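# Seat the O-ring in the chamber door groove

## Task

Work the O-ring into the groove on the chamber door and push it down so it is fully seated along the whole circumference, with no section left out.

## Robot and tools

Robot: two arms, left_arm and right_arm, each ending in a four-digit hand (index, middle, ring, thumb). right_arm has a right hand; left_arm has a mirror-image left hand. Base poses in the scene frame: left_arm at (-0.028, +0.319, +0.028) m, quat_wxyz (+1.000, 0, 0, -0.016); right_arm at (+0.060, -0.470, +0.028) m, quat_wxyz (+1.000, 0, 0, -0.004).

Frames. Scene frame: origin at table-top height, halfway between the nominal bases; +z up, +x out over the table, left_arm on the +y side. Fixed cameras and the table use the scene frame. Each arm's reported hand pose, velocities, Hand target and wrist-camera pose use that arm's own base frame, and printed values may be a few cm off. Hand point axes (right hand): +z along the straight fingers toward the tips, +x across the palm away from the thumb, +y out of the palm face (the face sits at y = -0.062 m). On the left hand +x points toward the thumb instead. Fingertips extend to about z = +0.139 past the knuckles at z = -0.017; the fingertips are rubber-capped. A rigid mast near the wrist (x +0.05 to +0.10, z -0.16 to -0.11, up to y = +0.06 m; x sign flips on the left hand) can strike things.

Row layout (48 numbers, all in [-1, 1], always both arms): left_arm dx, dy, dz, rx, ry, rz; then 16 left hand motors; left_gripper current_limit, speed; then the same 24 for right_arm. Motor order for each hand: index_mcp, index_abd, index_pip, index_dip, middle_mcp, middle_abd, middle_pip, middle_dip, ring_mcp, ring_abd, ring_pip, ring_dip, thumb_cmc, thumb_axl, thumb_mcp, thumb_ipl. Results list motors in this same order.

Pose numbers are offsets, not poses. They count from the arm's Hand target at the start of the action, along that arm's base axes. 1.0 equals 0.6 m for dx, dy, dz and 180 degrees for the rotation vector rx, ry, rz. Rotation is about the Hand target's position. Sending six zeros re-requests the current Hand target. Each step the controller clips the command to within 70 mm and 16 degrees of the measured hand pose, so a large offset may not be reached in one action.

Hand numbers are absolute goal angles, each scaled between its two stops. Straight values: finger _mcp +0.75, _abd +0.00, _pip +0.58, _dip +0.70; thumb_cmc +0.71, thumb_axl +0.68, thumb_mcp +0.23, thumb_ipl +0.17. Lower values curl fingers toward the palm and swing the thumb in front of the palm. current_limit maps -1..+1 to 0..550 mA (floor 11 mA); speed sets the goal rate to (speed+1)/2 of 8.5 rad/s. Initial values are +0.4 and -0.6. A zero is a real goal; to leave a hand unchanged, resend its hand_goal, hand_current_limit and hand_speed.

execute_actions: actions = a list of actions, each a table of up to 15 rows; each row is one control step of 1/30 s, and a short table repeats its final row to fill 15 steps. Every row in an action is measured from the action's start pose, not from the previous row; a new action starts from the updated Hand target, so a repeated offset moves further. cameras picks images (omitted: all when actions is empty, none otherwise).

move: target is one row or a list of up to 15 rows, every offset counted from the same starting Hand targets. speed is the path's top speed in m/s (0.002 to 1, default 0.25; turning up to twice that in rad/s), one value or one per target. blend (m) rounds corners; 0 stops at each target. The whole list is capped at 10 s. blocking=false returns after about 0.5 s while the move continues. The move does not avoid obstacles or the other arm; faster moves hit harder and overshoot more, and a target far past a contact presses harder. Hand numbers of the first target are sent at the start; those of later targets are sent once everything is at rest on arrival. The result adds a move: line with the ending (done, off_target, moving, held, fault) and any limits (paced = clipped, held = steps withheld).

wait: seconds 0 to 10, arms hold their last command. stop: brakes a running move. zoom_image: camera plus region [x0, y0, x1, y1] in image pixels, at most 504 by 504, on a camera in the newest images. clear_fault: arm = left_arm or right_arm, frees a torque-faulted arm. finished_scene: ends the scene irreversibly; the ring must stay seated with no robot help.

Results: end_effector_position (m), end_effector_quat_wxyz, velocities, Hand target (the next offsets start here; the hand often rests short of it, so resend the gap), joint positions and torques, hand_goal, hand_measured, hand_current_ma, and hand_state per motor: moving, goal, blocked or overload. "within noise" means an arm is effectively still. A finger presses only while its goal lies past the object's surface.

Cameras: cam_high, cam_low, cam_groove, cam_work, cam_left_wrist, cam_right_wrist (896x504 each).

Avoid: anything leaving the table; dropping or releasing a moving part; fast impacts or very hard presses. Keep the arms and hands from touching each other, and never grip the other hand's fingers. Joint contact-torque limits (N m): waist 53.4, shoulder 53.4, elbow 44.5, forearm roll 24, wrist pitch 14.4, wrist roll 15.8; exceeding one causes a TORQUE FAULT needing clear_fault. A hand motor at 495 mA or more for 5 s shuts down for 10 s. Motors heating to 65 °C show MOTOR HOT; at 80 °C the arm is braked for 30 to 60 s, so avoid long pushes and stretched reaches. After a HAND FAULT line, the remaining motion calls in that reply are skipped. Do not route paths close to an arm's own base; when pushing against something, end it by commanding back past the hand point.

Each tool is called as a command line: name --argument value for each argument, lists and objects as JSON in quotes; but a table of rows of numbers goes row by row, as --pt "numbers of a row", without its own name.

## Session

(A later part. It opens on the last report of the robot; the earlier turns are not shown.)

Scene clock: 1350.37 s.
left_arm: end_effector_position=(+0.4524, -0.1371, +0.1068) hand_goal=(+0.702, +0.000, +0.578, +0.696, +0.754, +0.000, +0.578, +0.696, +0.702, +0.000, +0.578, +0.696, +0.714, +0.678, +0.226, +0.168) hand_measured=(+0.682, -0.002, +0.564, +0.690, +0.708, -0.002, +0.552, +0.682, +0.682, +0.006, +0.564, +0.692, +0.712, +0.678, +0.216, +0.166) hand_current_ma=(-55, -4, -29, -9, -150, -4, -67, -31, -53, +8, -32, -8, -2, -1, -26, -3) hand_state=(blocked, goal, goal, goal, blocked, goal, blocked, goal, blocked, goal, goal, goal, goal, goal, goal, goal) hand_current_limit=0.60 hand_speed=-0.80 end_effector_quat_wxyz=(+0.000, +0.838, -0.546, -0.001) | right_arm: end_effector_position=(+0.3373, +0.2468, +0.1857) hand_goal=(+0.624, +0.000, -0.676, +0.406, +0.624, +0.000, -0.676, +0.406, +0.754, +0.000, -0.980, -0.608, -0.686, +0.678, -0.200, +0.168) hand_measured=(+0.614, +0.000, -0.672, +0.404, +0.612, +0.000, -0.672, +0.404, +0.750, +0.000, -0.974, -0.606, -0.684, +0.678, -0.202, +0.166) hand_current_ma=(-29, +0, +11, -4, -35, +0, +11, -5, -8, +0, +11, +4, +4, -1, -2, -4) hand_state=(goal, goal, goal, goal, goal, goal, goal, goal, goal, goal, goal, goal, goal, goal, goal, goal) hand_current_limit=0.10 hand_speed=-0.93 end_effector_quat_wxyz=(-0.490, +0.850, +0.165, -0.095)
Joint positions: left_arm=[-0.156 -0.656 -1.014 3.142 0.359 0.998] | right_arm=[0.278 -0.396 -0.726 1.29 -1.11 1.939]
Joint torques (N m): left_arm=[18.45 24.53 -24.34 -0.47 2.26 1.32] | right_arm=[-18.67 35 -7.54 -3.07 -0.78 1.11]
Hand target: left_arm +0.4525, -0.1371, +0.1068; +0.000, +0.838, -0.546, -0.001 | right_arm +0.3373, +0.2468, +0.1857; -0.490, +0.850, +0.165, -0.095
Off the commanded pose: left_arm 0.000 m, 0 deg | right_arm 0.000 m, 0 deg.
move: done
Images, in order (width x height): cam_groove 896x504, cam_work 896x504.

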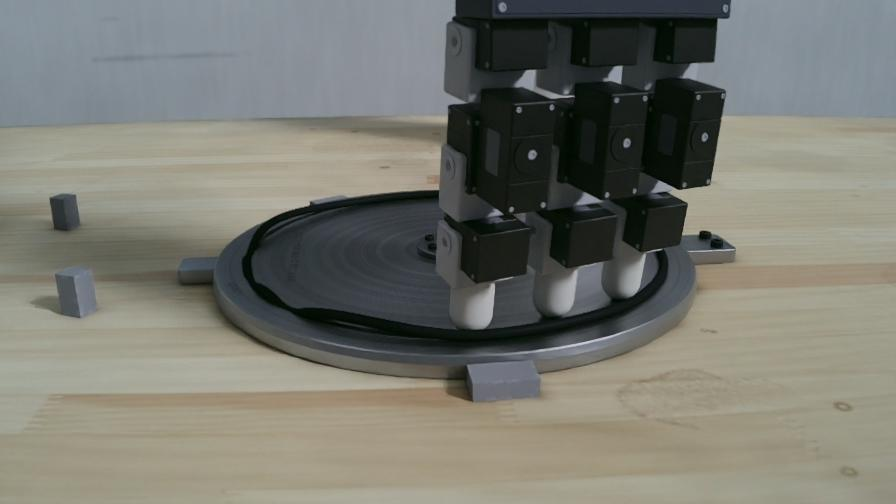

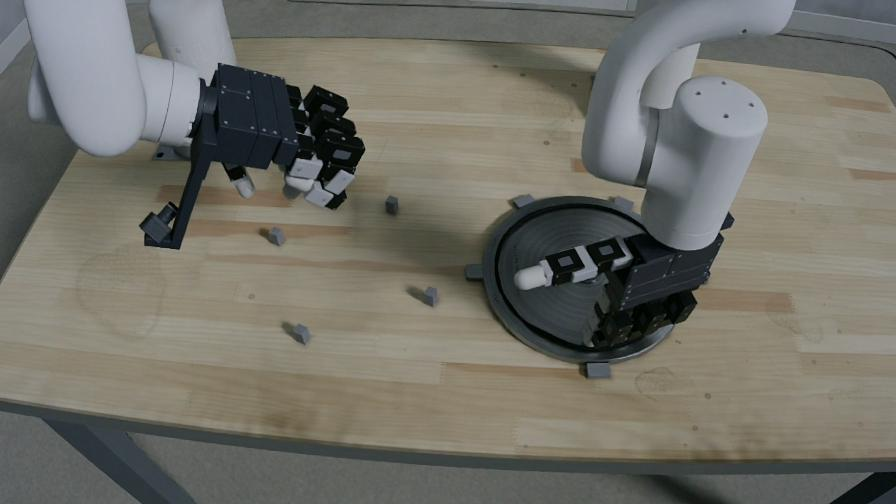

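move --pt "0 0 0.0117 0 0 0 0.701 0 0.577 0.696 0.753 0 0.577 0.696 0.701 0 0.577 0.696 0.714 0.678 0.226 0.168 0.6 -0.8 0 0 0 0 0 0 0.623 0 -0.676 0.406 0.623 0 -0.676 0.406 0.753 0 -0.98 -0.609 -0.686 0.678 -0.2 0.168 0.1 -0.93" --speed 0.06 --cameras '["cam_groove", "cam_work"]'

zoom_image --camera "cam_groove" --region '[450, 190, 700, 380]'

move --pt "0 0 -0.0142 0 0 0 0.701 0 0.577 0.696 0.753 0 0.577 0.696 0.701 0 0.577 0.696 0.714 0.678 0.226 0.168 0.6 -0.8 0 0 0 0 0 0 0.623 0 -0.676 0.406 0.623 0 -0.676 0.406 0.753 0 -0.98 -0.609 -0.686 0.678 -0.2 0.168 0.1 -0.93" --speed 0.03 --cameras '["cam_groove", "cam_work"]'

zoom_image --camera "cam_groove" --region '[450, 190, 700, 380]'

Scene clock: 1369.70 s.
left_arm: end_effector_position=(+0.4525, -0.1371, +0.1138) hand_goal=(+0.702, +0.000, +0.578, +0.696, +0.754, +0.000, +0.578, +0.696, +0.702, +0.000, +0.578, +0.696, +0.714, +0.678, +0.226, +0.168) hand_measured=(+0.698, -0.002, +0.574, +0.694, +0.750, -0.002, +0.576, +0.694, +0.698, +0.004, +0.574, +0.694, +0.712, +0.678, +0.216, +0.166) hand_current_ma=(-6, -3, -5, -3, -9, -3, -4, -3, -5, +5, -5, -3, -2, -1, -26, -3) hand_state=(goal, goal, goal, goal, goal, goal, goal, goal, goal, goal, goal, goal, goal, goal, goal, goal) hand_current_limit=0.60 hand_speed=-0.80 end_effector_quat_wxyz=(+0.000, +0.838, -0.546, -0.001) | right_arm: end_effector_position=(+0.3373, +0.2468, +0.1857) hand_goal=(+0.624, +0.000, -0.676, +0.406, +0.624, +0.000, -0.676, +0.406, +0.754, +0.000, -0.980, -0.608, -0.686, +0.678, -0.200, +0.168) hand_measured=(+0.614, +0.000, -0.672, +0.404, +0.612, +0.000, -0.672, +0.404, +0.750, +0.000, -0.974, -0.606, -0.684, +0.678, -0.202, +0.166) hand_current_ma=(-29, +0, +11, -4, -35, +0, +11, -5, -8, +0, +11, +4, +4, -1, -2, -4) hand_state=(goal, goal, goal, goal, goal, goal, goal, goal, goal, goal, goal, goal, goal, goal, goal, goal) hand_current_limit=0.10 hand_speed=-0.93 end_effector_quat_wxyz=(-0.490, +0.850, +0.165, -0.095)
Joint positions: left_arm=[-0.156 -0.642 -1.013 3.142 0.372 0.998] | right_arm=[0.278 -0.396 -0.726 1.29 -1.11 1.939]
Joint torques (N m): left_arm=[14.45 48.59 -13.43 -3.2 3.02 1.29] | right_arm=[-19 34.55 -7.37 -3.26 -0.5 1.18]
Hand target: left_arm +0.4525, -0.1371, +0.1138; +0.000, +0.838, -0.546, -0.001 | right_arm +0.3373, +0.2468, +0.1857; -0.490, +0.850, +0.165, -0.095
Off the commanded pose: left_arm 0.000 m, 0 deg | right_arm 0.000 m, 0 deg.
move: done
Images, in order (width x height): cam_groove 896x504, cam_work 896x504.

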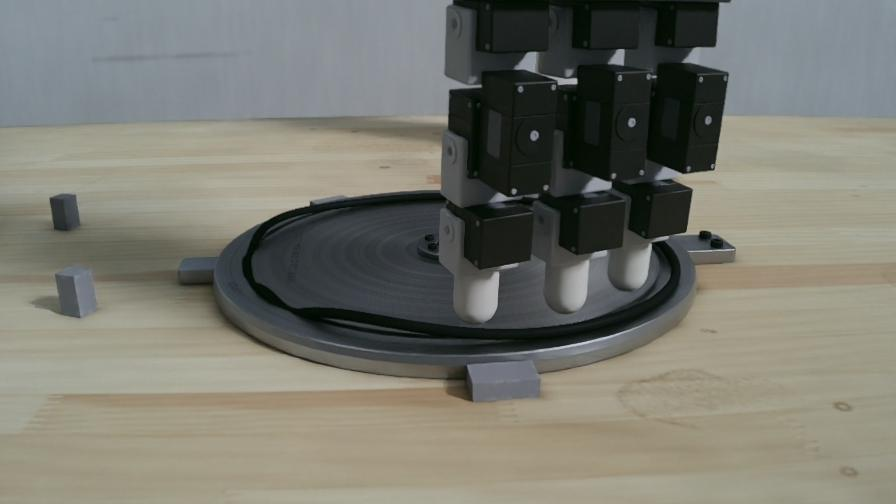

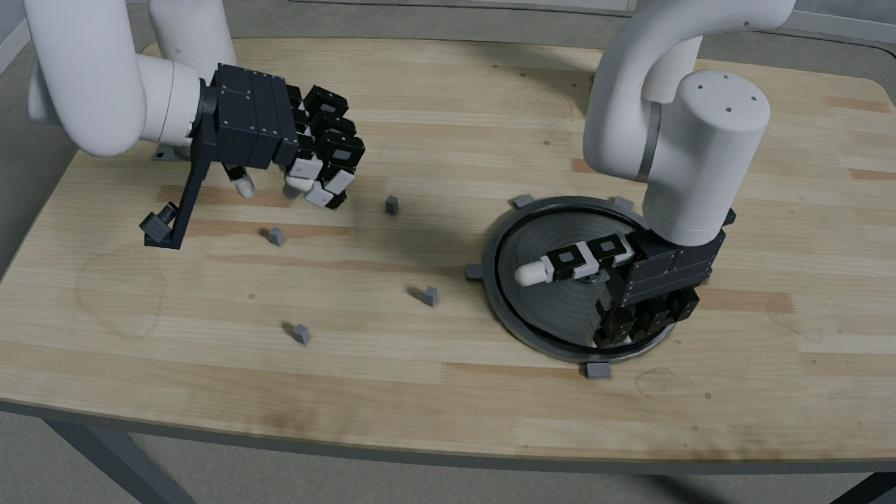

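Scaled by 2.016 from the camera's 896x504 image, which has a finer 1280x720 frame.

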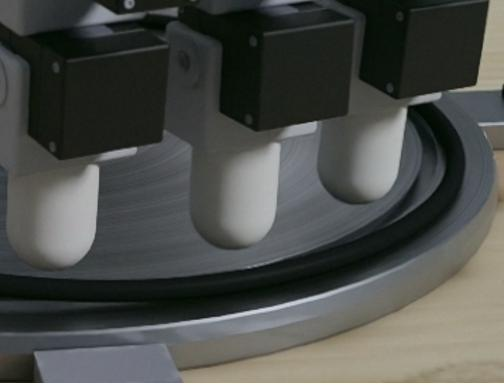

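Scene clock: 1370.43 s.
left_arm: end_effector_position=(+0.4529, -0.1371, +0.1058) hand_goal=(+0.702, +0.000, +0.578, +0.696, +0.754, +0.000, +0.578, +0.696, +0.702, +0.000, +0.578, +0.696, +0.714, +0.678, +0.226, +0.168) hand_measured=(+0.694, -0.008, +0.574, +0.694, +0.746, -0.008, +0.574, +0.692, +0.696, -0.002, +0.574, +0.694, +0.712, +0.678, +0.216, +0.166) hand_current_ma=(-15, -11, -6, -3, -16, -12, -6, -6, -14, -2, -6, -3, -2, -1, -26, -3) hand_state=(goal, goal, goal, goal, goal, goal, goal, goal, goal, goal, goal, goal, goal, goal, goal, goal) hand_current_limit=0.60 hand_speed=-0.80 end_effector_quat_wxyz=(+0.000, +0.838, -0.546, +0.000) | right_arm: end_effector_position=(+0.3373, +0.2468, +0.1857) hand_goal=(+0.624, +0.000, -0.676, +0.406, +0.624, +0.000, -0.676, +0.406, +0.754, +0.000, -0.980, -0.608, -0.686, +0.678, -0.200, +0.168) hand_measured=(+0.614, +0.000, -0.672, +0.404, +0.612, +0.000, -0.672, +0.404, +0.750, +0.000, -0.974, -0.606, -0.684, +0.678, -0.202, +0.166) hand_current_ma=(-29, +0, +11, -4, -35, +0, +11, -5, -8, +0, +11, +4, +4, -1, -2, -4) hand_state=(goal, goal, goal, goal, goal, goal, goal, goal, goal, goal, goal, goal, goal, goal, goal, goal) hand_current_limit=0.10 hand_speed=-0.93 end_effector_quat_wxyz=(-0.490, +0.850, +0.165, -0.095)
Joint positions: left_arm=[-0.156 -0.658 -1.015 3.142 0.357 0.998] | right_arm=[0.278 -0.396 -0.726 1.29 -1.11 1.939]
Joint torques (N m): left_arm=[8.95 1.2 1.14 -1.71 -3.06 0.93] | right_arm=[-17.59 33.92 -7.54 -3.02 -0.37 1.09]
Hand target: left_arm +0.4525, -0.1371, +0.1053; +0.000, +0.838, -0.546, -0.001 | right_arm +0.3373, +0.2468, +0.1857; -0.490, +0.850, +0.165, -0.095
Off the commanded pose: left_arm 0.001 m, 0 deg | right_arm 0.000 m, 0 deg.
move: done
Images, in order (width x height): cam_groove 896x504, cam_work 896x504.

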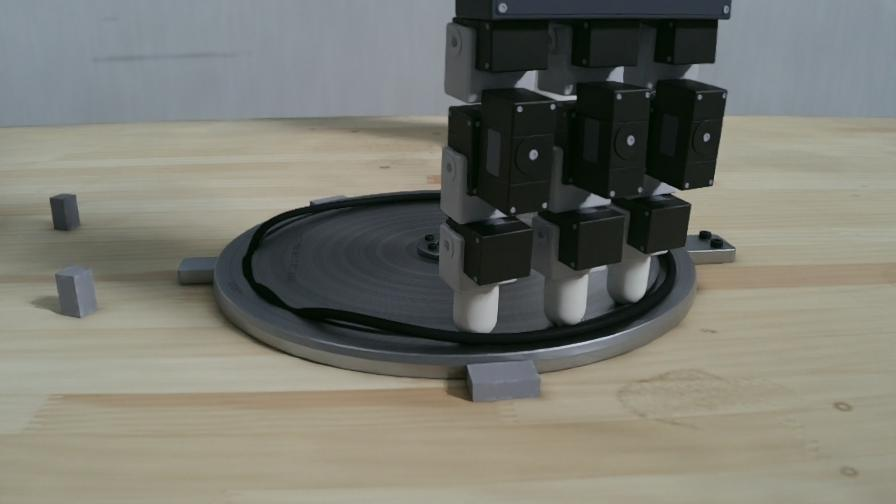

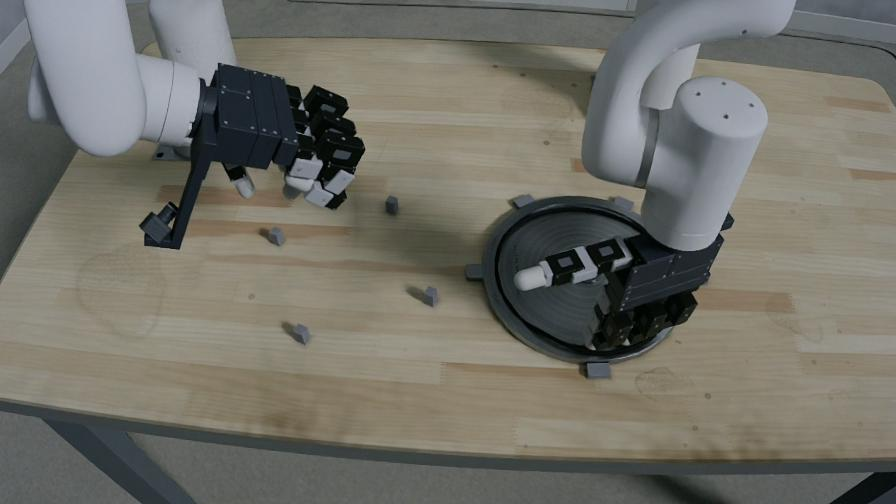

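Scaled by 2.016 from the camera's 896x504 image, which has a finer 1280x720 frame.

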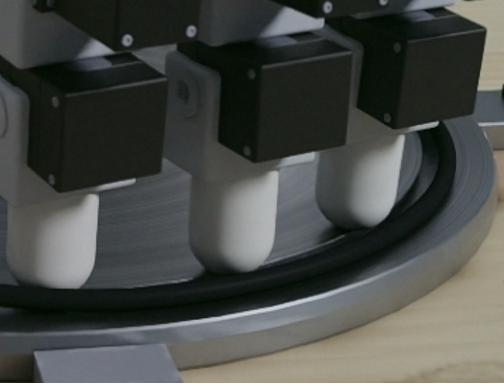

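move --pt "-0.03 0.02 0.12 0 0 -0.5 0.701 0 0.577 0.696 0.753 0 0.577 0.696 0.701 0 0.577 0.696 0.714 0.678 0.226 0.168 0.6 -0.8 0 0 0 0 0 0 0.623 0 -0.676 0.406 0.623 0 -0.676 0.406 0.753 0 -0.98 -0.609 -0.686 0.678 -0.2 0.168 0.1 -0.93" --speed 0.25 --cameras '["cam_groove", "cam_work", "cam_low"]'

zoom_image --camera "cam_groove" --region '[450, 170, 700, 380]'

zoom_image --camera "cam_groove" --region '[210, 170, 460, 380]'

zoom_image --camera "cam_work" --region '[470, 180, 710, 380]'

Scene clock: 1416.20 s.
left_arm: end_effector_position=(+0.4345, -0.1251, +0.1773) hand_goal=(+0.702, +0.000, +0.578, +0.696, +0.754, +0.000, +0.578, +0.696, +0.702, +0.000, +0.578, +0.696, +0.714, +0.678, +0.226, +0.168) hand_measured=(+0.702, -0.004, +0.578, +0.694, +0.750, -0.002, +0.576, +0.694, +0.700, -0.004, +0.574, +0.694, +0.712, +0.678, +0.216, +0.166) hand_current_ma=(+1, -4, +0, -1, -8, -4, -4, -3, -5, -4, -5, -3, -2, -1, -26, -3) hand_state=(goal, goal, goal, goal, goal, goal, goal, goal, goal, goal, goal, goal, goal, goal, goal, goal) hand_current_limit=0.60 hand_speed=-0.80 end_effector_quat_wxyz=(+0.000, -0.207, +0.978, +0.001) | right_arm: end_effector_position=(+0.3373, +0.2468, +0.1857) hand_goal=(+0.624, +0.000, -0.676, +0.406, +0.624, +0.000, -0.676, +0.406, +0.754, +0.000, -0.980, -0.608, -0.686, +0.678, -0.200, +0.168) hand_measured=(+0.614, +0.000, -0.672, +0.404, +0.612, +0.000, -0.672, +0.404, +0.750, +0.000, -0.974, -0.606, -0.684, +0.678, -0.202, +0.166) hand_current_ma=(-29, +0, +11, -4, -35, +0, +11, -5, -8, +0, +11, +4, +4, -1, -2, -4) hand_state=(goal, goal, goal, goal, goal, goal, goal, goal, goal, goal, goal, goal, goal, goal, goal, goal) hand_current_limit=0.10 hand_speed=-0.93 end_effector_quat_wxyz=(-0.490, +0.850, +0.165, -0.095)
Joint positions: left_arm=[-0.377 -0.52 -1.01 3.144 0.49 2.346] | right_arm=[0.278 -0.396 -0.726 1.29 -1.11 1.939]
Joint torques (N m): left_arm=[-17.98 46.71 -14.9 -3.84 3.13 1.25] | right_arm=[-17.34 33.29 -7.52 -2.79 -0.21 1.14]
Hand target: left_arm +0.4345, -0.1251, +0.1773; +0.000, -0.207, +0.978, +0.001 | right_arm +0.3373, +0.2468, +0.1857; -0.490, +0.850, +0.165, -0.095
Off the commanded pose: left_arm 0.000 m, 0 deg | right_arm 0.000 m, 0 deg.
move: done
Images, in order (width x height): cam_low 896x504, cam_groove 896x504, cam_work 896x504.

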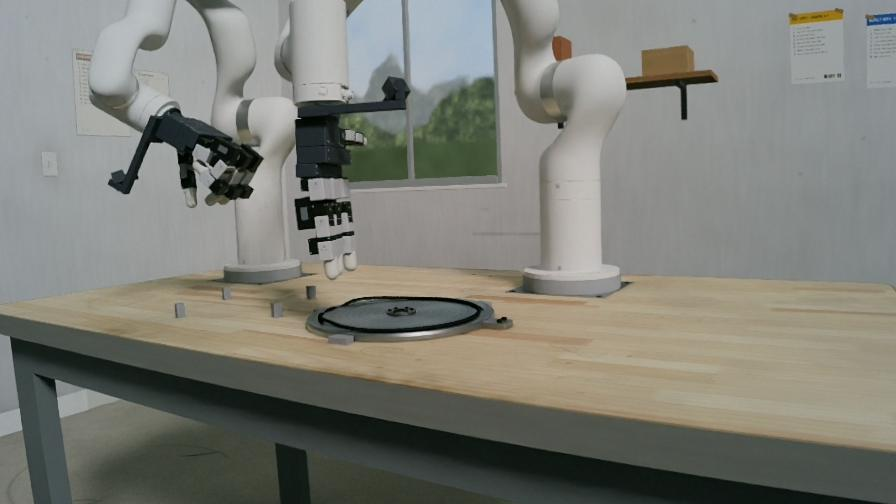

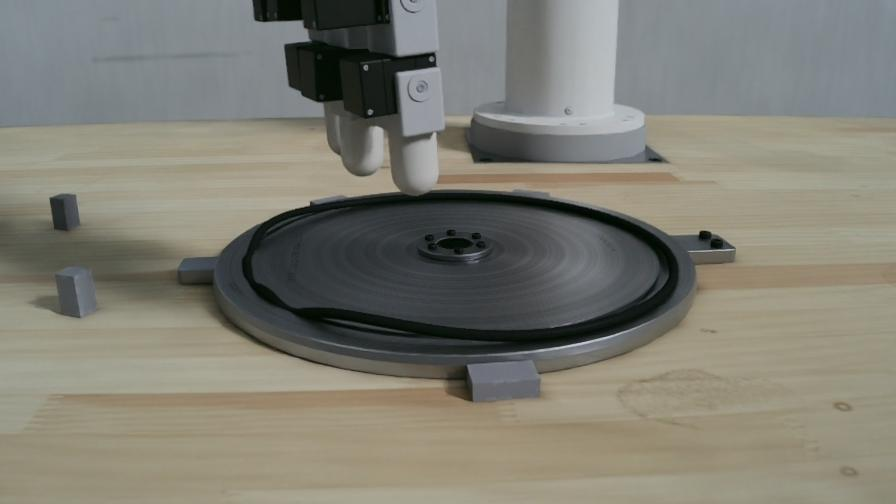

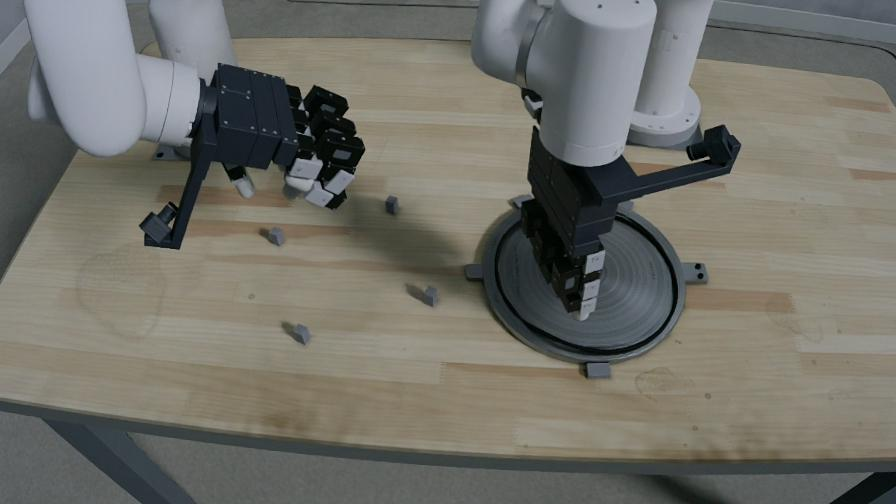

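Scaled by 2.016 from the camera's 896x504 image, which has a finer 1280x720 frame.

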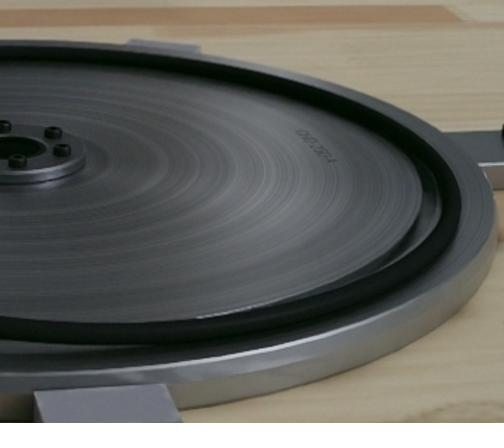

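Scaled by 2.016 from the camera's 896x504 image, which has a finer 1280x720 frame.

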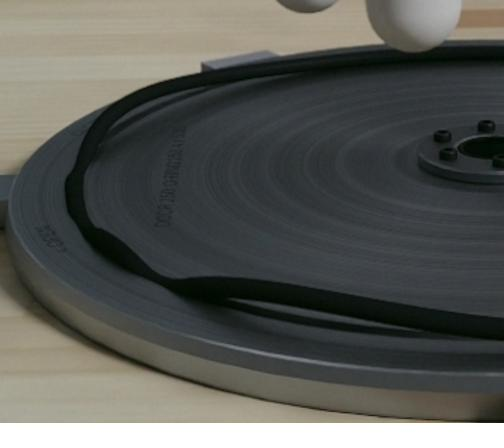

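Scaled by 2.100 from the camera's 896x504 image, which has a finer 1280x720 frame.

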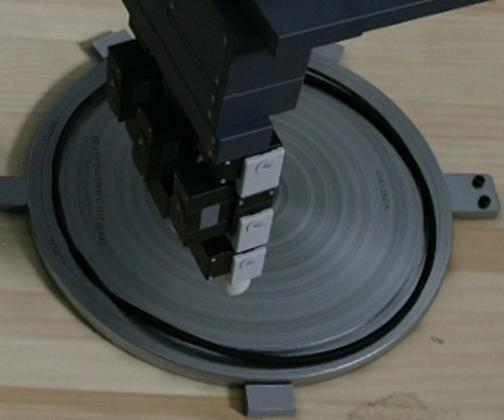

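move --pt "-0.0553 -0.1140 -0.0972 0 0 0.0278 0.701 0 0.577 0.696 0.753 0 0.577 0.696 0.701 0 0.577 0.696 0.714 0.678 0.226 0.168 0.6 -0.8 0 0 0 0 0 0 0.623 0 -0.676 0.406 0.623 0 -0.676 0.406 0.753 0 -0.98 -0.609 -0.686 0.678 -0.2 0.168 0.1 -0.93" --pt "-0.0553 -0.1140 -0.1205 0 0 0.0278 0.701 0 0.577 0.696 0.753 0 0.577 0.696 0.701 0 0.577 0.696 0.714 0.678 0.226 0.168 0.6 -0.8 0 0 0 0 0 0 0.623 0 -0.676 0.406 0.623 0 -0.676 0.406 0.753 0 -0.98 -0.609 -0.686 0.678 -0.2 0.168 0.1 -0.93" --pt "-0.0472 -0.1130 -0.0972 0 0 0.0556 0.701 0 0.577 0.696 0.753 0 0.577 0.696 0.701 0 0.577 0.696 0.714 0.678 0.226 0.168 0.6 -0.8 0 0 0 0 0 0 0.623 0 -0.676 0.406 0.623 0 -0.676 0.406 0.753 0 -0.98 -0.609 -0.686 0.678 -0.2 0.168 0.1 -0.93" --pt "-0.0472 -0.1130 -0.1205 0 0 0.0556 0.701 0 0.577 0.696 0.753 0 0.577 0.696 0.701 0 0.577 0.696 0.714 0.678 0.226 0.168 0.6 -0.8 0 0 0 0 0 0 0.623 0 -0.676 0.406 0.623 0 -0.676 0.406 0.753 0 -0.98 -0.609 -0.686 0.678 -0.2 0.168 0.1 -0.93" --pt "-0.0472 -0.1130 -0.0972 0 0 0.0556 0.701 0 0.577 0.696 0.753 0 0.577 0.696 0.701 0 0.577 0.696 0.714 0.678 0.226 0.168 0.6 -0.8 0 0 0 0 0 0 0.623 0 -0.676 0.406 0.623 0 -0.676 0.406 0.753 0 -0.98 -0.609 -0.686 0.678 -0.2 0.168 0.1 -0.93" --speed '[0.15, 0.04, 0.08, 0.04, 0.08]' --cameras '["cam_groove", "cam_work"]'

zoom_image --camera "cam_groove" --region '[210, 200, 390, 350]'

Scene clock: 1448.70 s.
left_arm: end_effector_position=(+0.4061, -0.1928, +0.1189) hand_goal=(+0.702, +0.000, +0.578, +0.696, +0.754, +0.000, +0.578, +0.696, +0.702, +0.000, +0.578, +0.696, +0.714, +0.678, +0.226, +0.168) hand_measured=(+0.698, +0.004, +0.574, +0.694, +0.750, +0.004, +0.576, +0.694, +0.698, +0.004, +0.574, +0.694, +0.712, +0.678, +0.216, +0.166) hand_current_ma=(-6, +4, -5, -2, -9, +4, -4, -3, -5, +5, -5, -3, -2, -1, -26, -3) hand_state=(goal, goal, goal, goal, goal, goal, goal, goal, goal, goal, goal, goal, goal, goal, goal, goal) hand_current_limit=0.60 hand_speed=-0.80 end_effector_quat_wxyz=(+0.000, -0.291, +0.957, +0.001) | right_arm: end_effector_position=(+0.3373, +0.2468, +0.1857) hand_goal=(+0.624, +0.000, -0.676, +0.406, +0.624, +0.000, -0.676, +0.406, +0.754, +0.000, -0.980, -0.608, -0.686, +0.678, -0.200, +0.168) hand_measured=(+0.614, +0.000, -0.672, +0.404, +0.612, +0.000, -0.672, +0.404, +0.750, +0.000, -0.974, -0.606, -0.684, +0.678, -0.202, +0.166) hand_current_ma=(-29, +0, +11, -4, -35, +0, +11, -5, -8, +0, +11, +4, +4, -1, -2, -4) hand_state=(goal, goal, goal, goal, goal, goal, goal, goal, goal, goal, goal, goal, goal, goal, goal, goal) hand_current_limit=0.10 hand_speed=-0.93 end_effector_quat_wxyz=(-0.490, +0.850, +0.165, -0.095)
Joint positions: left_arm=[-0.489 -0.644 -1.034 3.145 0.391 2.059] | right_arm=[0.278 -0.396 -0.726 1.29 -1.11 1.939]
Joint torques (N m): left_arm=[16.98 48.68 -14.6 -1.6 3 0.66] | right_arm=[-18.2 34.65 -7.47 -3.08 -0.06 1.22]
Hand target: left_arm +0.4061, -0.1929, +0.1190; +0.000, -0.291, +0.957, +0.001 | right_arm +0.3373, +0.2468, +0.1857; -0.490, +0.850, +0.165, -0.095
Off the commanded pose: left_arm 0.000 m, 0 deg | right_arm 0.000 m, 0 deg.
move: done
Images, in order (width x height): cam_groove 896x504, cam_work 896x504.

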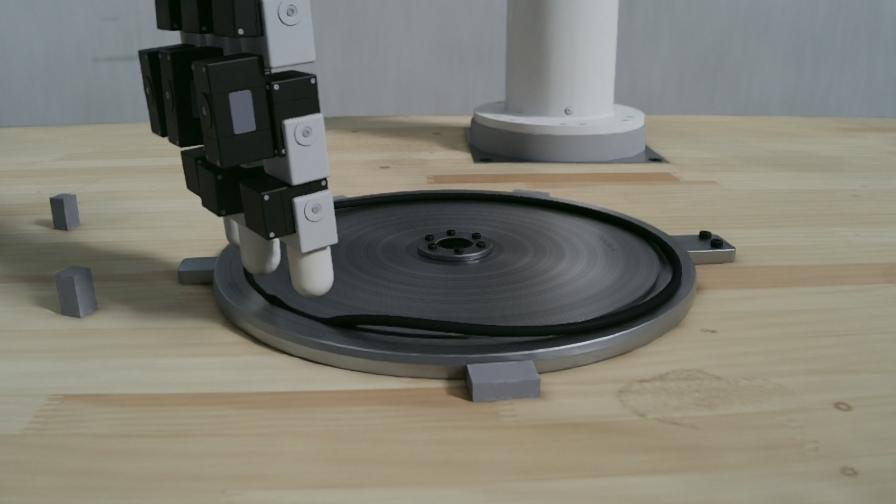

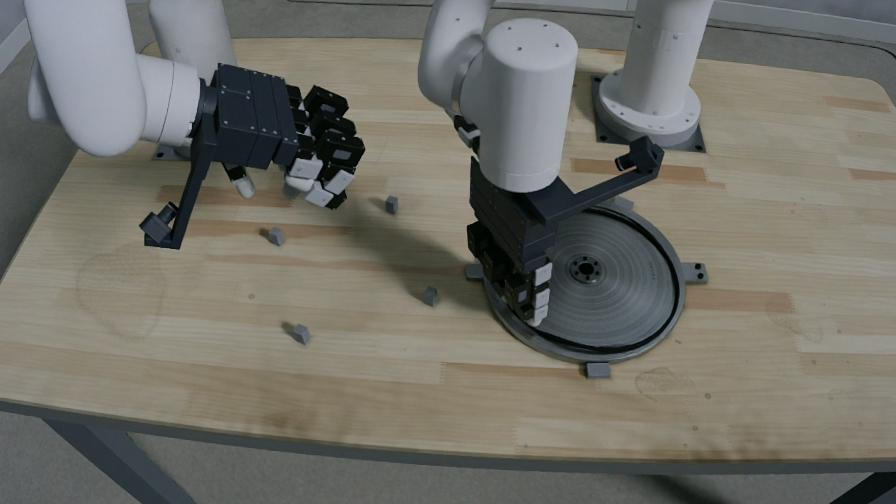

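Scaled by 2.800 from the camera's 896x504 image, which has a finer 1280x720 frame.

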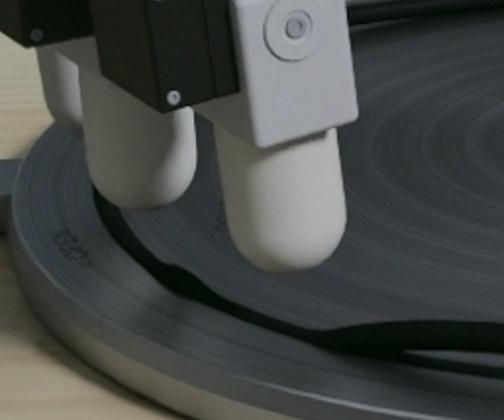

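move --pt "0.0080 0.0018 0 0 0 0.0278 0.701 0 0.577 0.696 0.753 0 0.577 0.696 0.701 0 0.577 0.696 0.714 0.678 0.226 0.168 0.6 -0.8 0 0 0 0 0 0 0.623 0 -0.676 0.406 0.623 0 -0.676 0.406 0.753 0 -0.98 -0.609 -0.686 0.678 -0.2 0.168 0.1 -0.93" --pt "0.0080 0.0018 -0.0233 0 0 0.0278 0.701 0 0.577 0.696 0.753 0 0.577 0.696 0.701 0 0.577 0.696 0.714 0.678 0.226 0.168 0.6 -0.8 0 0 0 0 0 0 0.623 0 -0.676 0.406 0.623 0 -0.676 0.406 0.753 0 -0.98 -0.609 -0.686 0.678 -0.2 0.168 0.1 -0.93" --pt "0.0158 0.0043 0 0 0 0.0556 0.701 0 0.577 0.696 0.753 0 0.577 0.696 0.701 0 0.577 0.696 0.714 0.678 0.226 0.168 0.6 -0.8 0 0 0 0 0 0 0.623 0 -0.676 0.406 0.623 0 -0.676 0.406 0.753 0 -0.98 -0.609 -0.686 0.678 -0.2 0.168 0.1 -0.93" --pt "0.0158 0.0043 -0.0233 0 0 0.0556 0.701 0 0.577 0.696 0.753 0 0.577 0.696 0.701 0 0.577 0.696 0.714 0.678 0.226 0.168 0.6 -0.8 0 0 0 0 0 0 0.623 0 -0.676 0.406 0.623 0 -0.676 0.406 0.753 0 -0.98 -0.609 -0.686 0.678 -0.2 0.168 0.1 -0.93" --pt "0.0233 0.0075 0 0 0 0.0833 0.701 0 0.577 0.696 0.753 0 0.577 0.696 0.701 0 0.577 0.696 0.714 0.678 0.226 0.168 0.6 -0.8 0 0 0 0 0 0 0.623 0 -0.676 0.406 0.623 0 -0.676 0.406 0.753 0 -0.98 -0.609 -0.686 0.678 -0.2 0.168 0.1 -0.93" --pt "0.0233 0.0075 -0.0233 0 0 0.0833 0.701 0 0.577 0.696 0.753 0 0.577 0.696 0.701 0 0.577 0.696 0.714 0.678 0.226 0.168 0.6 -0.8 0 0 0 0 0 0 0.623 0 -0.676 0.406 0.623 0 -0.676 0.406 0.753 0 -0.98 -0.609 -0.686 0.678 -0.2 0.168 0.1 -0.93" --pt "0.0307 0.0113 0 0 0 0.1111 0.701 0 0.577 0.696 0.753 0 0.577 0.696 0.701 0 0.577 0.696 0.714 0.678 0.226 0.168 0.6 -0.8 0 0 0 0 0 0 0.623 0 -0.676 0.406 0.623 0 -0.676 0.406 0.753 0 -0.98 -0.609 -0.686 0.678 -0.2 0.168 0.1 -0.93" --speed '[0.1, 0.05, 0.1, 0.05, 0.1, 0.05, 0.1]' --cameras '["cam_groove", "cam_work"]'

zoom_image --camera "cam_groove" --region '[210, 200, 450, 380]'

Scene clock: 1489.23 s.
left_arm: end_effector_position=(+0.4245, -0.1861, +0.1190) hand_goal=(+0.702, +0.000, +0.578, +0.696, +0.754, +0.000, +0.578, +0.696, +0.702, +0.000, +0.578, +0.696, +0.714, +0.678, +0.226, +0.168) hand_measured=(+0.698, +0.004, +0.574, +0.694, +0.750, +0.002, +0.576, +0.694, +0.698, +0.004, +0.574, +0.694, +0.712, +0.678, +0.216, +0.166) hand_current_ma=(-6, +4, -5, -2, -9, +4, -4, -3, -5, +5, -5, -3, -2, -1, -26, -3) hand_state=(goal, goal, goal, goal, goal, goal, goal, goal, goal, goal, goal, goal, goal, goal, goal, goal) hand_current_limit=0.60 hand_speed=-0.80 end_effector_quat_wxyz=(+0.000, -0.453, +0.892, +0.001) | right_arm: end_effector_position=(+0.3373, +0.2468, +0.1857) hand_goal=(+0.624, +0.000, -0.676, +0.406, +0.624, +0.000, -0.676, +0.406, +0.754, +0.000, -0.980, -0.608, -0.686, +0.678, -0.200, +0.168) hand_measured=(+0.614, +0.000, -0.672, +0.404, +0.612, +0.000, -0.672, +0.404, +0.750, +0.000, -0.974, -0.606, -0.684, +0.678, -0.202, +0.166) hand_current_ma=(-29, +0, +11, -4, -35, +0, +11, -5, -8, +0, +11, +4, +4, -1, -2, -4) hand_state=(goal, goal, goal, goal, goal, goal, goal, goal, goal, goal, goal, goal, goal, goal, goal, goal) hand_current_limit=0.10 hand_speed=-0.93 end_effector_quat_wxyz=(-0.490, +0.850, +0.165, -0.095)
Joint positions: left_arm=[-0.407 -0.673 -1.087 3.144 0.414 1.793] | right_arm=[0.278 -0.396 -0.726 1.29 -1.11 1.939]
Joint torques (N m): left_arm=[18.36 51.11 -24.09 3.58 3.16 -1.26] | right_arm=[-17.58 34.22 -8.06 -3.21 -0.14 1.13]
Hand target: left_arm +0.4246, -0.1861, +0.1190; +0.000, -0.453, +0.892, +0.001 | right_arm +0.3373, +0.2468, +0.1857; -0.490, +0.850, +0.165, -0.095
Off the commanded pose: left_arm 0.000 m, 0 deg | right_arm 0.000 m, 0 deg.
move: done
Images, in order (width x height): cam_groove 896x504, cam_work 896x504.

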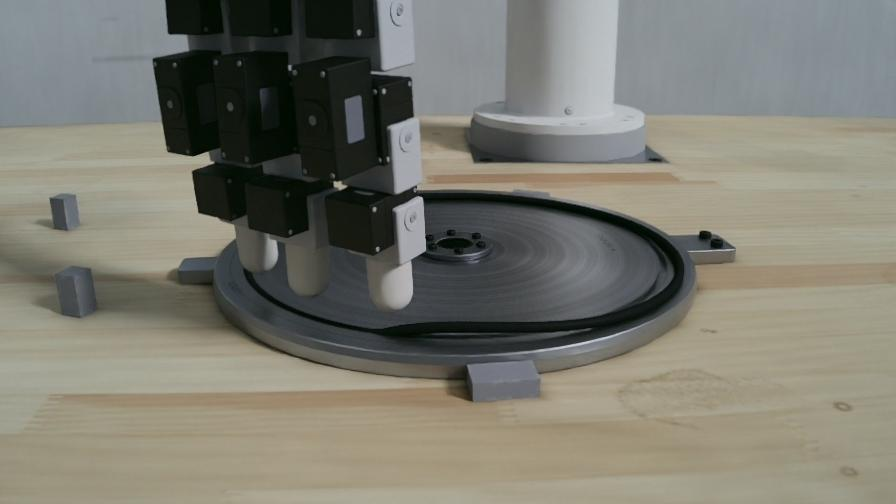

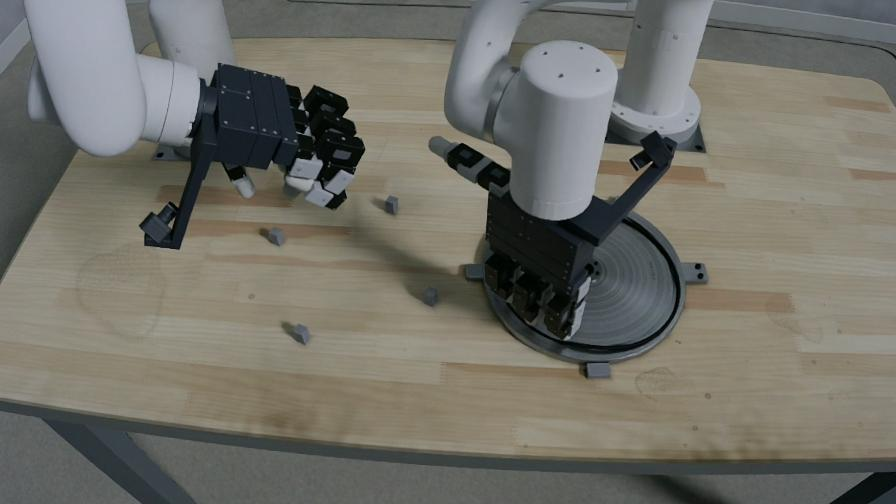

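Scaled by 2.100 from the camera's 896x504 image, which has a finer 1280x720 frame.

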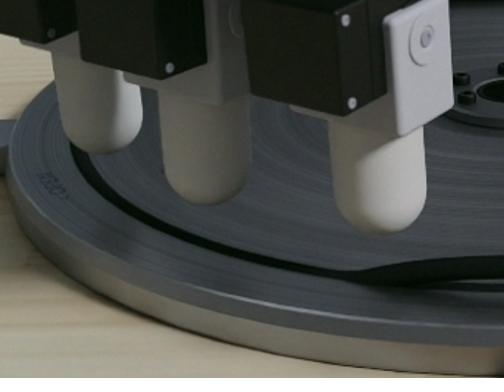

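move --pt "0 0 -0.0233 0 0 0 0.701 0 0.577 0.696 0.753 0 0.577 0.696 0.701 0 0.577 0.696 0.714 0.678 0.226 0.168 0.6 -0.8 0 0 0 0 0 0 0.623 0 -0.676 0.406 0.623 0 -0.676 0.406 0.753 0 -0.98 -0.609 -0.686 0.678 -0.2 0.168 0.1 -0.93" --pt "0.0082 0.0055 0 0 0 0.0333 0.701 0 0.577 0.696 0.753 0 0.577 0.696 0.701 0 0.577 0.696 0.714 0.678 0.226 0.168 0.6 -0.8 0 0 0 0 0 0 0.623 0 -0.676 0.406 0.623 0 -0.676 0.406 0.753 0 -0.98 -0.609 -0.686 0.678 -0.2 0.168 0.1 -0.93" --pt "0.0082 0.0055 -0.0233 0 0 0.0333 0.701 0 0.577 0.696 0.753 0 0.577 0.696 0.701 0 0.577 0.696 0.714 0.678 0.226 0.168 0.6 -0.8 0 0 0 0 0 0 0.623 0 -0.676 0.406 0.623 0 -0.676 0.406 0.753 0 -0.98 -0.609 -0.686 0.678 -0.2 0.168 0.1 -0.93" --pt "0.0158 0.0117 0 0 0 0.0667 0.701 0 0.577 0.696 0.753 0 0.577 0.696 0.701 0 0.577 0.696 0.714 0.678 0.226 0.168 0.6 -0.8 0 0 0 0 0 0 0.623 0 -0.676 0.406 0.623 0 -0.676 0.406 0.753 0 -0.98 -0.609 -0.686 0.678 -0.2 0.168 0.1 -0.93" --pt "0.0158 0.0117 -0.0233 0 0 0.0667 0.701 0 0.577 0.696 0.753 0 0.577 0.696 0.701 0 0.577 0.696 0.714 0.678 0.226 0.168 0.6 -0.8 0 0 0 0 0 0 0.623 0 -0.676 0.406 0.623 0 -0.676 0.406 0.753 0 -0.98 -0.609 -0.686 0.678 -0.2 0.168 0.1 -0.93" --pt "0.0227 0.0187 0 0 0 0.1 0.701 0 0.577 0.696 0.753 0 0.577 0.696 0.701 0 0.577 0.696 0.714 0.678 0.226 0.168 0.6 -0.8 0 0 0 0 0 0 0.623 0 -0.676 0.406 0.623 0 -0.676 0.406 0.753 0 -0.98 -0.609 -0.686 0.678 -0.2 0.168 0.1 -0.93" --pt "0.0227 0.0187 -0.0233 0 0 0.1 0.701 0 0.577 0.696 0.753 0 0.577 0.696 0.701 0 0.577 0.696 0.714 0.678 0.226 0.168 0.6 -0.8 0 0 0 0 0 0 0.623 0 -0.676 0.406 0.623 0 -0.676 0.406 0.753 0 -0.98 -0.609 -0.686 0.678 -0.2 0.168 0.1 -0.93" --pt "0.0288 0.0263 0 0 0 0.1333 0.701 0 0.577 0.696 0.753 0 0.577 0.696 0.701 0 0.577 0.696 0.714 0.678 0.226 0.168 0.6 -0.8 0 0 0 0 0 0 0.623 0 -0.676 0.406 0.623 0 -0.676 0.406 0.753 0 -0.98 -0.609 -0.686 0.678 -0.2 0.168 0.1 -0.93" --speed '[0.05, 0.1, 0.05, 0.1, 0.05, 0.1, 0.05, 0.1]' --cameras '["cam_groove", "cam_work"]'

zoom_image --camera "cam_groove" --region '[300, 200, 540, 380]'

zoom_image --camera "cam_groove" --region '[500, 200, 740, 380]'

Scene clock: 1539.73 s.
left_arm: end_effector_position=(+0.4418, -0.1703, +0.1190) hand_goal=(+0.702, +0.000, +0.578, +0.696, +0.754, +0.000, +0.578, +0.696, +0.702, +0.000, +0.578, +0.696, +0.714, +0.678, +0.226, +0.168) hand_measured=(+0.698, +0.004, +0.574, +0.694, +0.750, +0.002, +0.576, +0.694, +0.698, +0.004, +0.574, +0.694, +0.712, +0.678, +0.216, +0.166) hand_current_ma=(-6, +4, -5, -3, -9, +4, -4, -3, -5, +5, -5, -3, -2, -1, -26, -3) hand_state=(goal, goal, goal, goal, goal, goal, goal, goal, goal, goal, goal, goal, goal, goal, goal, goal) hand_current_limit=0.60 hand_speed=-0.80 end_effector_quat_wxyz=(+0.000, -0.628, +0.778, +0.001) | right_arm: end_effector_position=(+0.3373, +0.2468, +0.1857) hand_goal=(+0.624, +0.000, -0.676, +0.406, +0.624, +0.000, -0.676, +0.406, +0.754, +0.000, -0.980, -0.608, -0.686, +0.678, -0.200, +0.168) hand_measured=(+0.614, +0.000, -0.672, +0.404, +0.612, +0.000, -0.672, +0.404, +0.750, +0.000, -0.974, -0.606, -0.684, +0.678, -0.202, +0.166) hand_current_ma=(-29, +0, +11, -4, -35, +0, +11, -5, -8, +0, +11, +4, +4, -1, -2, -4) hand_state=(goal, goal, goal, goal, goal, goal, goal, goal, goal, goal, goal, goal, goal, goal, goal, goal) hand_current_limit=0.10 hand_speed=-0.93 end_effector_quat_wxyz=(-0.490, +0.850, +0.165, -0.095)
Joint positions: left_arm=[-0.304 -0.68 -1.098 3.143 0.419 1.477] | right_arm=[0.278 -0.396 -0.726 1.29 -1.11 1.939]
Joint torques (N m): left_arm=[17.89 50.61 -14.58 3.79 3.13 -1.39] | right_arm=[-18.16 33.76 -7.78 -3.13 -0.13 1.13]
Hand target: left_arm +0.4418, -0.1703, +0.1190; +0.000, -0.628, +0.778, +0.001 | right_arm +0.3373, +0.2468, +0.1857; -0.490, +0.850, +0.165, -0.095
Off the commanded pose: left_arm 0.000 m, 0 deg | right_arm 0.000 m, 0 deg.
move: done
Images, in order (width x height): cam_groove 896x504, cam_work 896x504.

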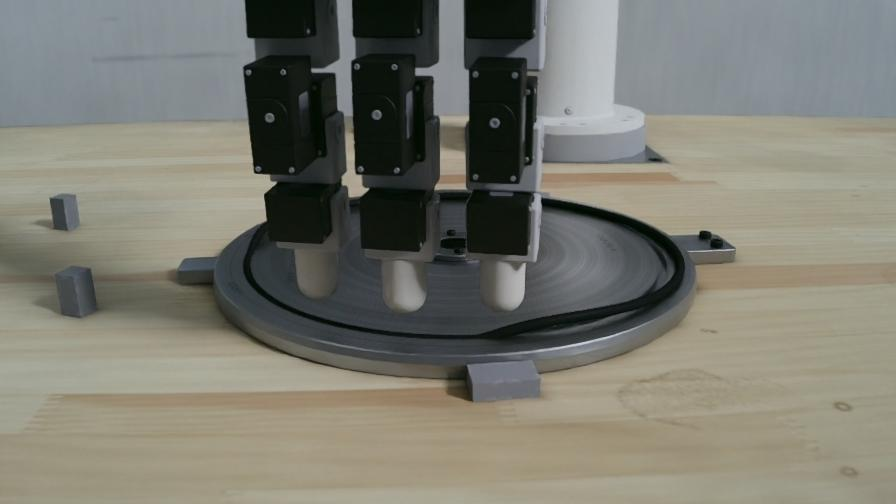

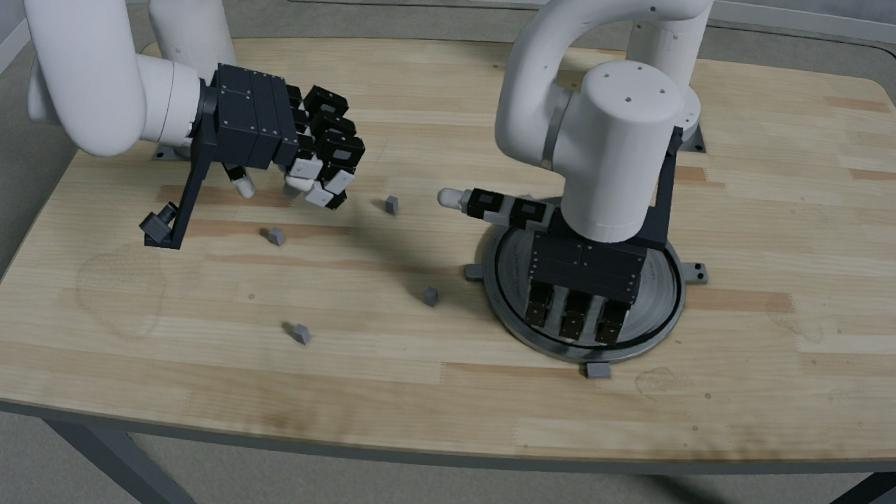

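Scaled by 2.100 from the camera's 896x504 image, which has a finer 1280x720 frame.

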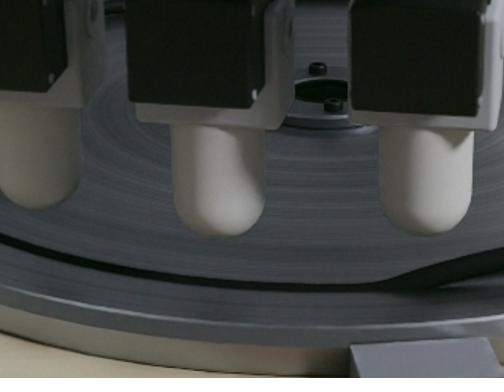

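Scaled by 2.100 from the camera's 896x504 image, which has a finer 1280x720 frame.

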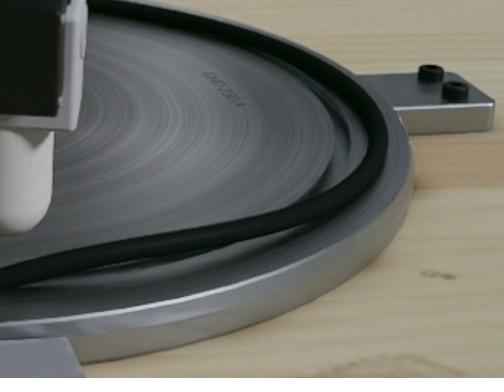

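move --pt "0 0 -0.0233 0 0 0 0.701 0 0.577 0.696 0.753 0 0.577 0.696 0.701 0 0.577 0.696 0.714 0.678 0.226 0.168 0.6 -0.8 0 0 0 0 0 0 0.623 0 -0.676 0.406 0.623 0 -0.676 0.406 0.753 0 -0.98 -0.609 -0.686 0.678 -0.2 0.168 0.1 -0.93" --pt "0.0055 0.0083 0 0 0 0.0333 0.701 0 0.577 0.696 0.753 0 0.577 0.696 0.701 0 0.577 0.696 0.714 0.678 0.226 0.168 0.6 -0.8 0 0 0 0 0 0 0.623 0 -0.676 0.406 0.623 0 -0.676 0.406 0.753 0 -0.98 -0.609 -0.686 0.678 -0.2 0.168 0.1 -0.93" --pt "0.0055 0.0083 -0.0233 0 0 0.0333 0.701 0 0.577 0.696 0.753 0 0.577 0.696 0.701 0 0.577 0.696 0.714 0.678 0.226 0.168 0.6 -0.8 0 0 0 0 0 0 0.623 0 -0.676 0.406 0.623 0 -0.676 0.406 0.753 0 -0.98 -0.609 -0.686 0.678 -0.2 0.168 0.1 -0.93" --pt "0.0098 0.0170 0 0 0 0.0667 0.701 0 0.577 0.696 0.753 0 0.577 0.696 0.701 0 0.577 0.696 0.714 0.678 0.226 0.168 0.6 -0.8 0 0 0 0 0 0 0.623 0 -0.676 0.406 0.623 0 -0.676 0.406 0.753 0 -0.98 -0.609 -0.686 0.678 -0.2 0.168 0.1 -0.93" --pt "0.0098 0.0170 -0.0233 0 0 0.0667 0.701 0 0.577 0.696 0.753 0 0.577 0.696 0.701 0 0.577 0.696 0.714 0.678 0.226 0.168 0.6 -0.8 0 0 0 0 0 0 0.623 0 -0.676 0.406 0.623 0 -0.676 0.406 0.753 0 -0.98 -0.609 -0.686 0.678 -0.2 0.168 0.1 -0.93" --pt "0.0133 0.0263 0 0 0 0.1 0.701 0 0.577 0.696 0.753 0 0.577 0.696 0.701 0 0.577 0.696 0.714 0.678 0.226 0.168 0.6 -0.8 0 0 0 0 0 0 0.623 0 -0.676 0.406 0.623 0 -0.676 0.406 0.753 0 -0.98 -0.609 -0.686 0.678 -0.2 0.168 0.1 -0.93" --pt "0.0133 0.0263 -0.0233 0 0 0.1 0.701 0 0.577 0.696 0.753 0 0.577 0.696 0.701 0 0.577 0.696 0.714 0.678 0.226 0.168 0.6 -0.8 0 0 0 0 0 0 0.623 0 -0.676 0.406 0.623 0 -0.676 0.406 0.753 0 -0.98 -0.609 -0.686 0.678 -0.2 0.168 0.1 -0.93" --pt "0.0158 0.0358 0 0 0 0.1333 0.701 0 0.577 0.696 0.753 0 0.577 0.696 0.701 0 0.577 0.696 0.714 0.678 0.226 0.168 0.6 -0.8 0 0 0 0 0 0 0.623 0 -0.676 0.406 0.623 0 -0.676 0.406 0.753 0 -0.98 -0.609 -0.686 0.678 -0.2 0.168 0.1 -0.93" --speed '[0.05, 0.1, 0.05, 0.1, 0.05, 0.1, 0.05, 0.1]' --cameras '["cam_groove"]'

zoom_image --camera "cam_groove" --region '[450, 180, 710, 380]'

Scene clock: 1584.53 s.
left_arm: end_effector_position=(+0.4513, -0.1489, +0.1190) hand_goal=(+0.702, +0.000, +0.578, +0.696, +0.754, +0.000, +0.578, +0.696, +0.702, +0.000, +0.578, +0.696, +0.714, +0.678, +0.226, +0.168) hand_measured=(+0.698, +0.004, +0.574, +0.694, +0.750, +0.002, +0.576, +0.694, +0.698, +0.004, +0.574, +0.694, +0.712, +0.678, +0.216, +0.166) hand_current_ma=(-6, +4, -5, -3, -9, +4, -4, -2, -5, +5, -5, -3, -2, -1, -26, -3) hand_state=(goal, goal, goal, goal, goal, goal, goal, goal, goal, goal, goal, goal, goal, goal, goal, goal) hand_current_limit=0.60 hand_speed=-0.80 end_effector_quat_wxyz=(+0.000, +0.776, -0.630, -0.001) | right_arm: end_effector_position=(+0.3373, +0.2468, +0.1857) hand_goal=(+0.624, +0.000, -0.676, +0.406, +0.624, +0.000, -0.676, +0.406, +0.754, +0.000, -0.980, -0.608, -0.686, +0.678, -0.200, +0.168) hand_measured=(+0.614, +0.000, -0.672, +0.404, +0.612, +0.000, -0.672, +0.404, +0.750, +0.000, -0.974, -0.606, -0.684, +0.678, -0.202, +0.166) hand_current_ma=(-29, +0, +11, -4, -35, +0, +11, -5, -8, +0, +11, +4, +4, -1, -2, -4) hand_state=(goal, goal, goal, goal, goal, goal, goal, goal, goal, goal, goal, goal, goal, goal, goal, goal) hand_current_limit=0.10 hand_speed=-0.93 end_effector_quat_wxyz=(-0.490, +0.850, +0.165, -0.095)
Joint positions: left_arm=[-0.203 -0.655 -1.054 3.142 0.4 1.16] | right_arm=[0.278 -0.396 -0.726 1.29 -1.11 1.939]
Joint torques (N m): left_arm=[17.91 49.59 -13.67 3.39 3.09 -1.3] | right_arm=[-17.65 33.91 -8.3 -2.85 -0.17 1.15]
Hand target: left_arm +0.4513, -0.1488, +0.1190; +0.000, +0.776, -0.630, -0.001 | right_arm +0.3373, +0.2468, +0.1857; -0.490, +0.850, +0.165, -0.095
Off the commanded pose: left_arm 0.000 m, 0 deg | right_arm 0.000 m, 0 deg.
move: done
Images, in order (width x height): cam_groove 896x504.

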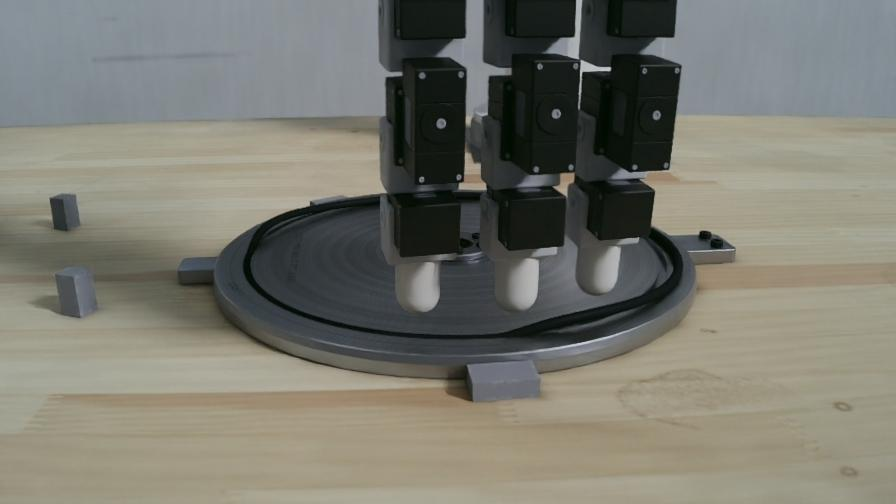

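Scaled by 1.938 from the camera's 896x504 image, which has a finer 1280x720 frame.

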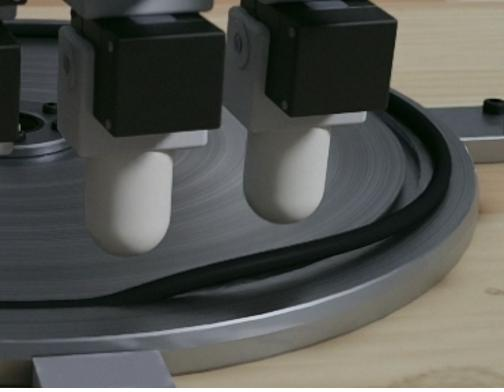

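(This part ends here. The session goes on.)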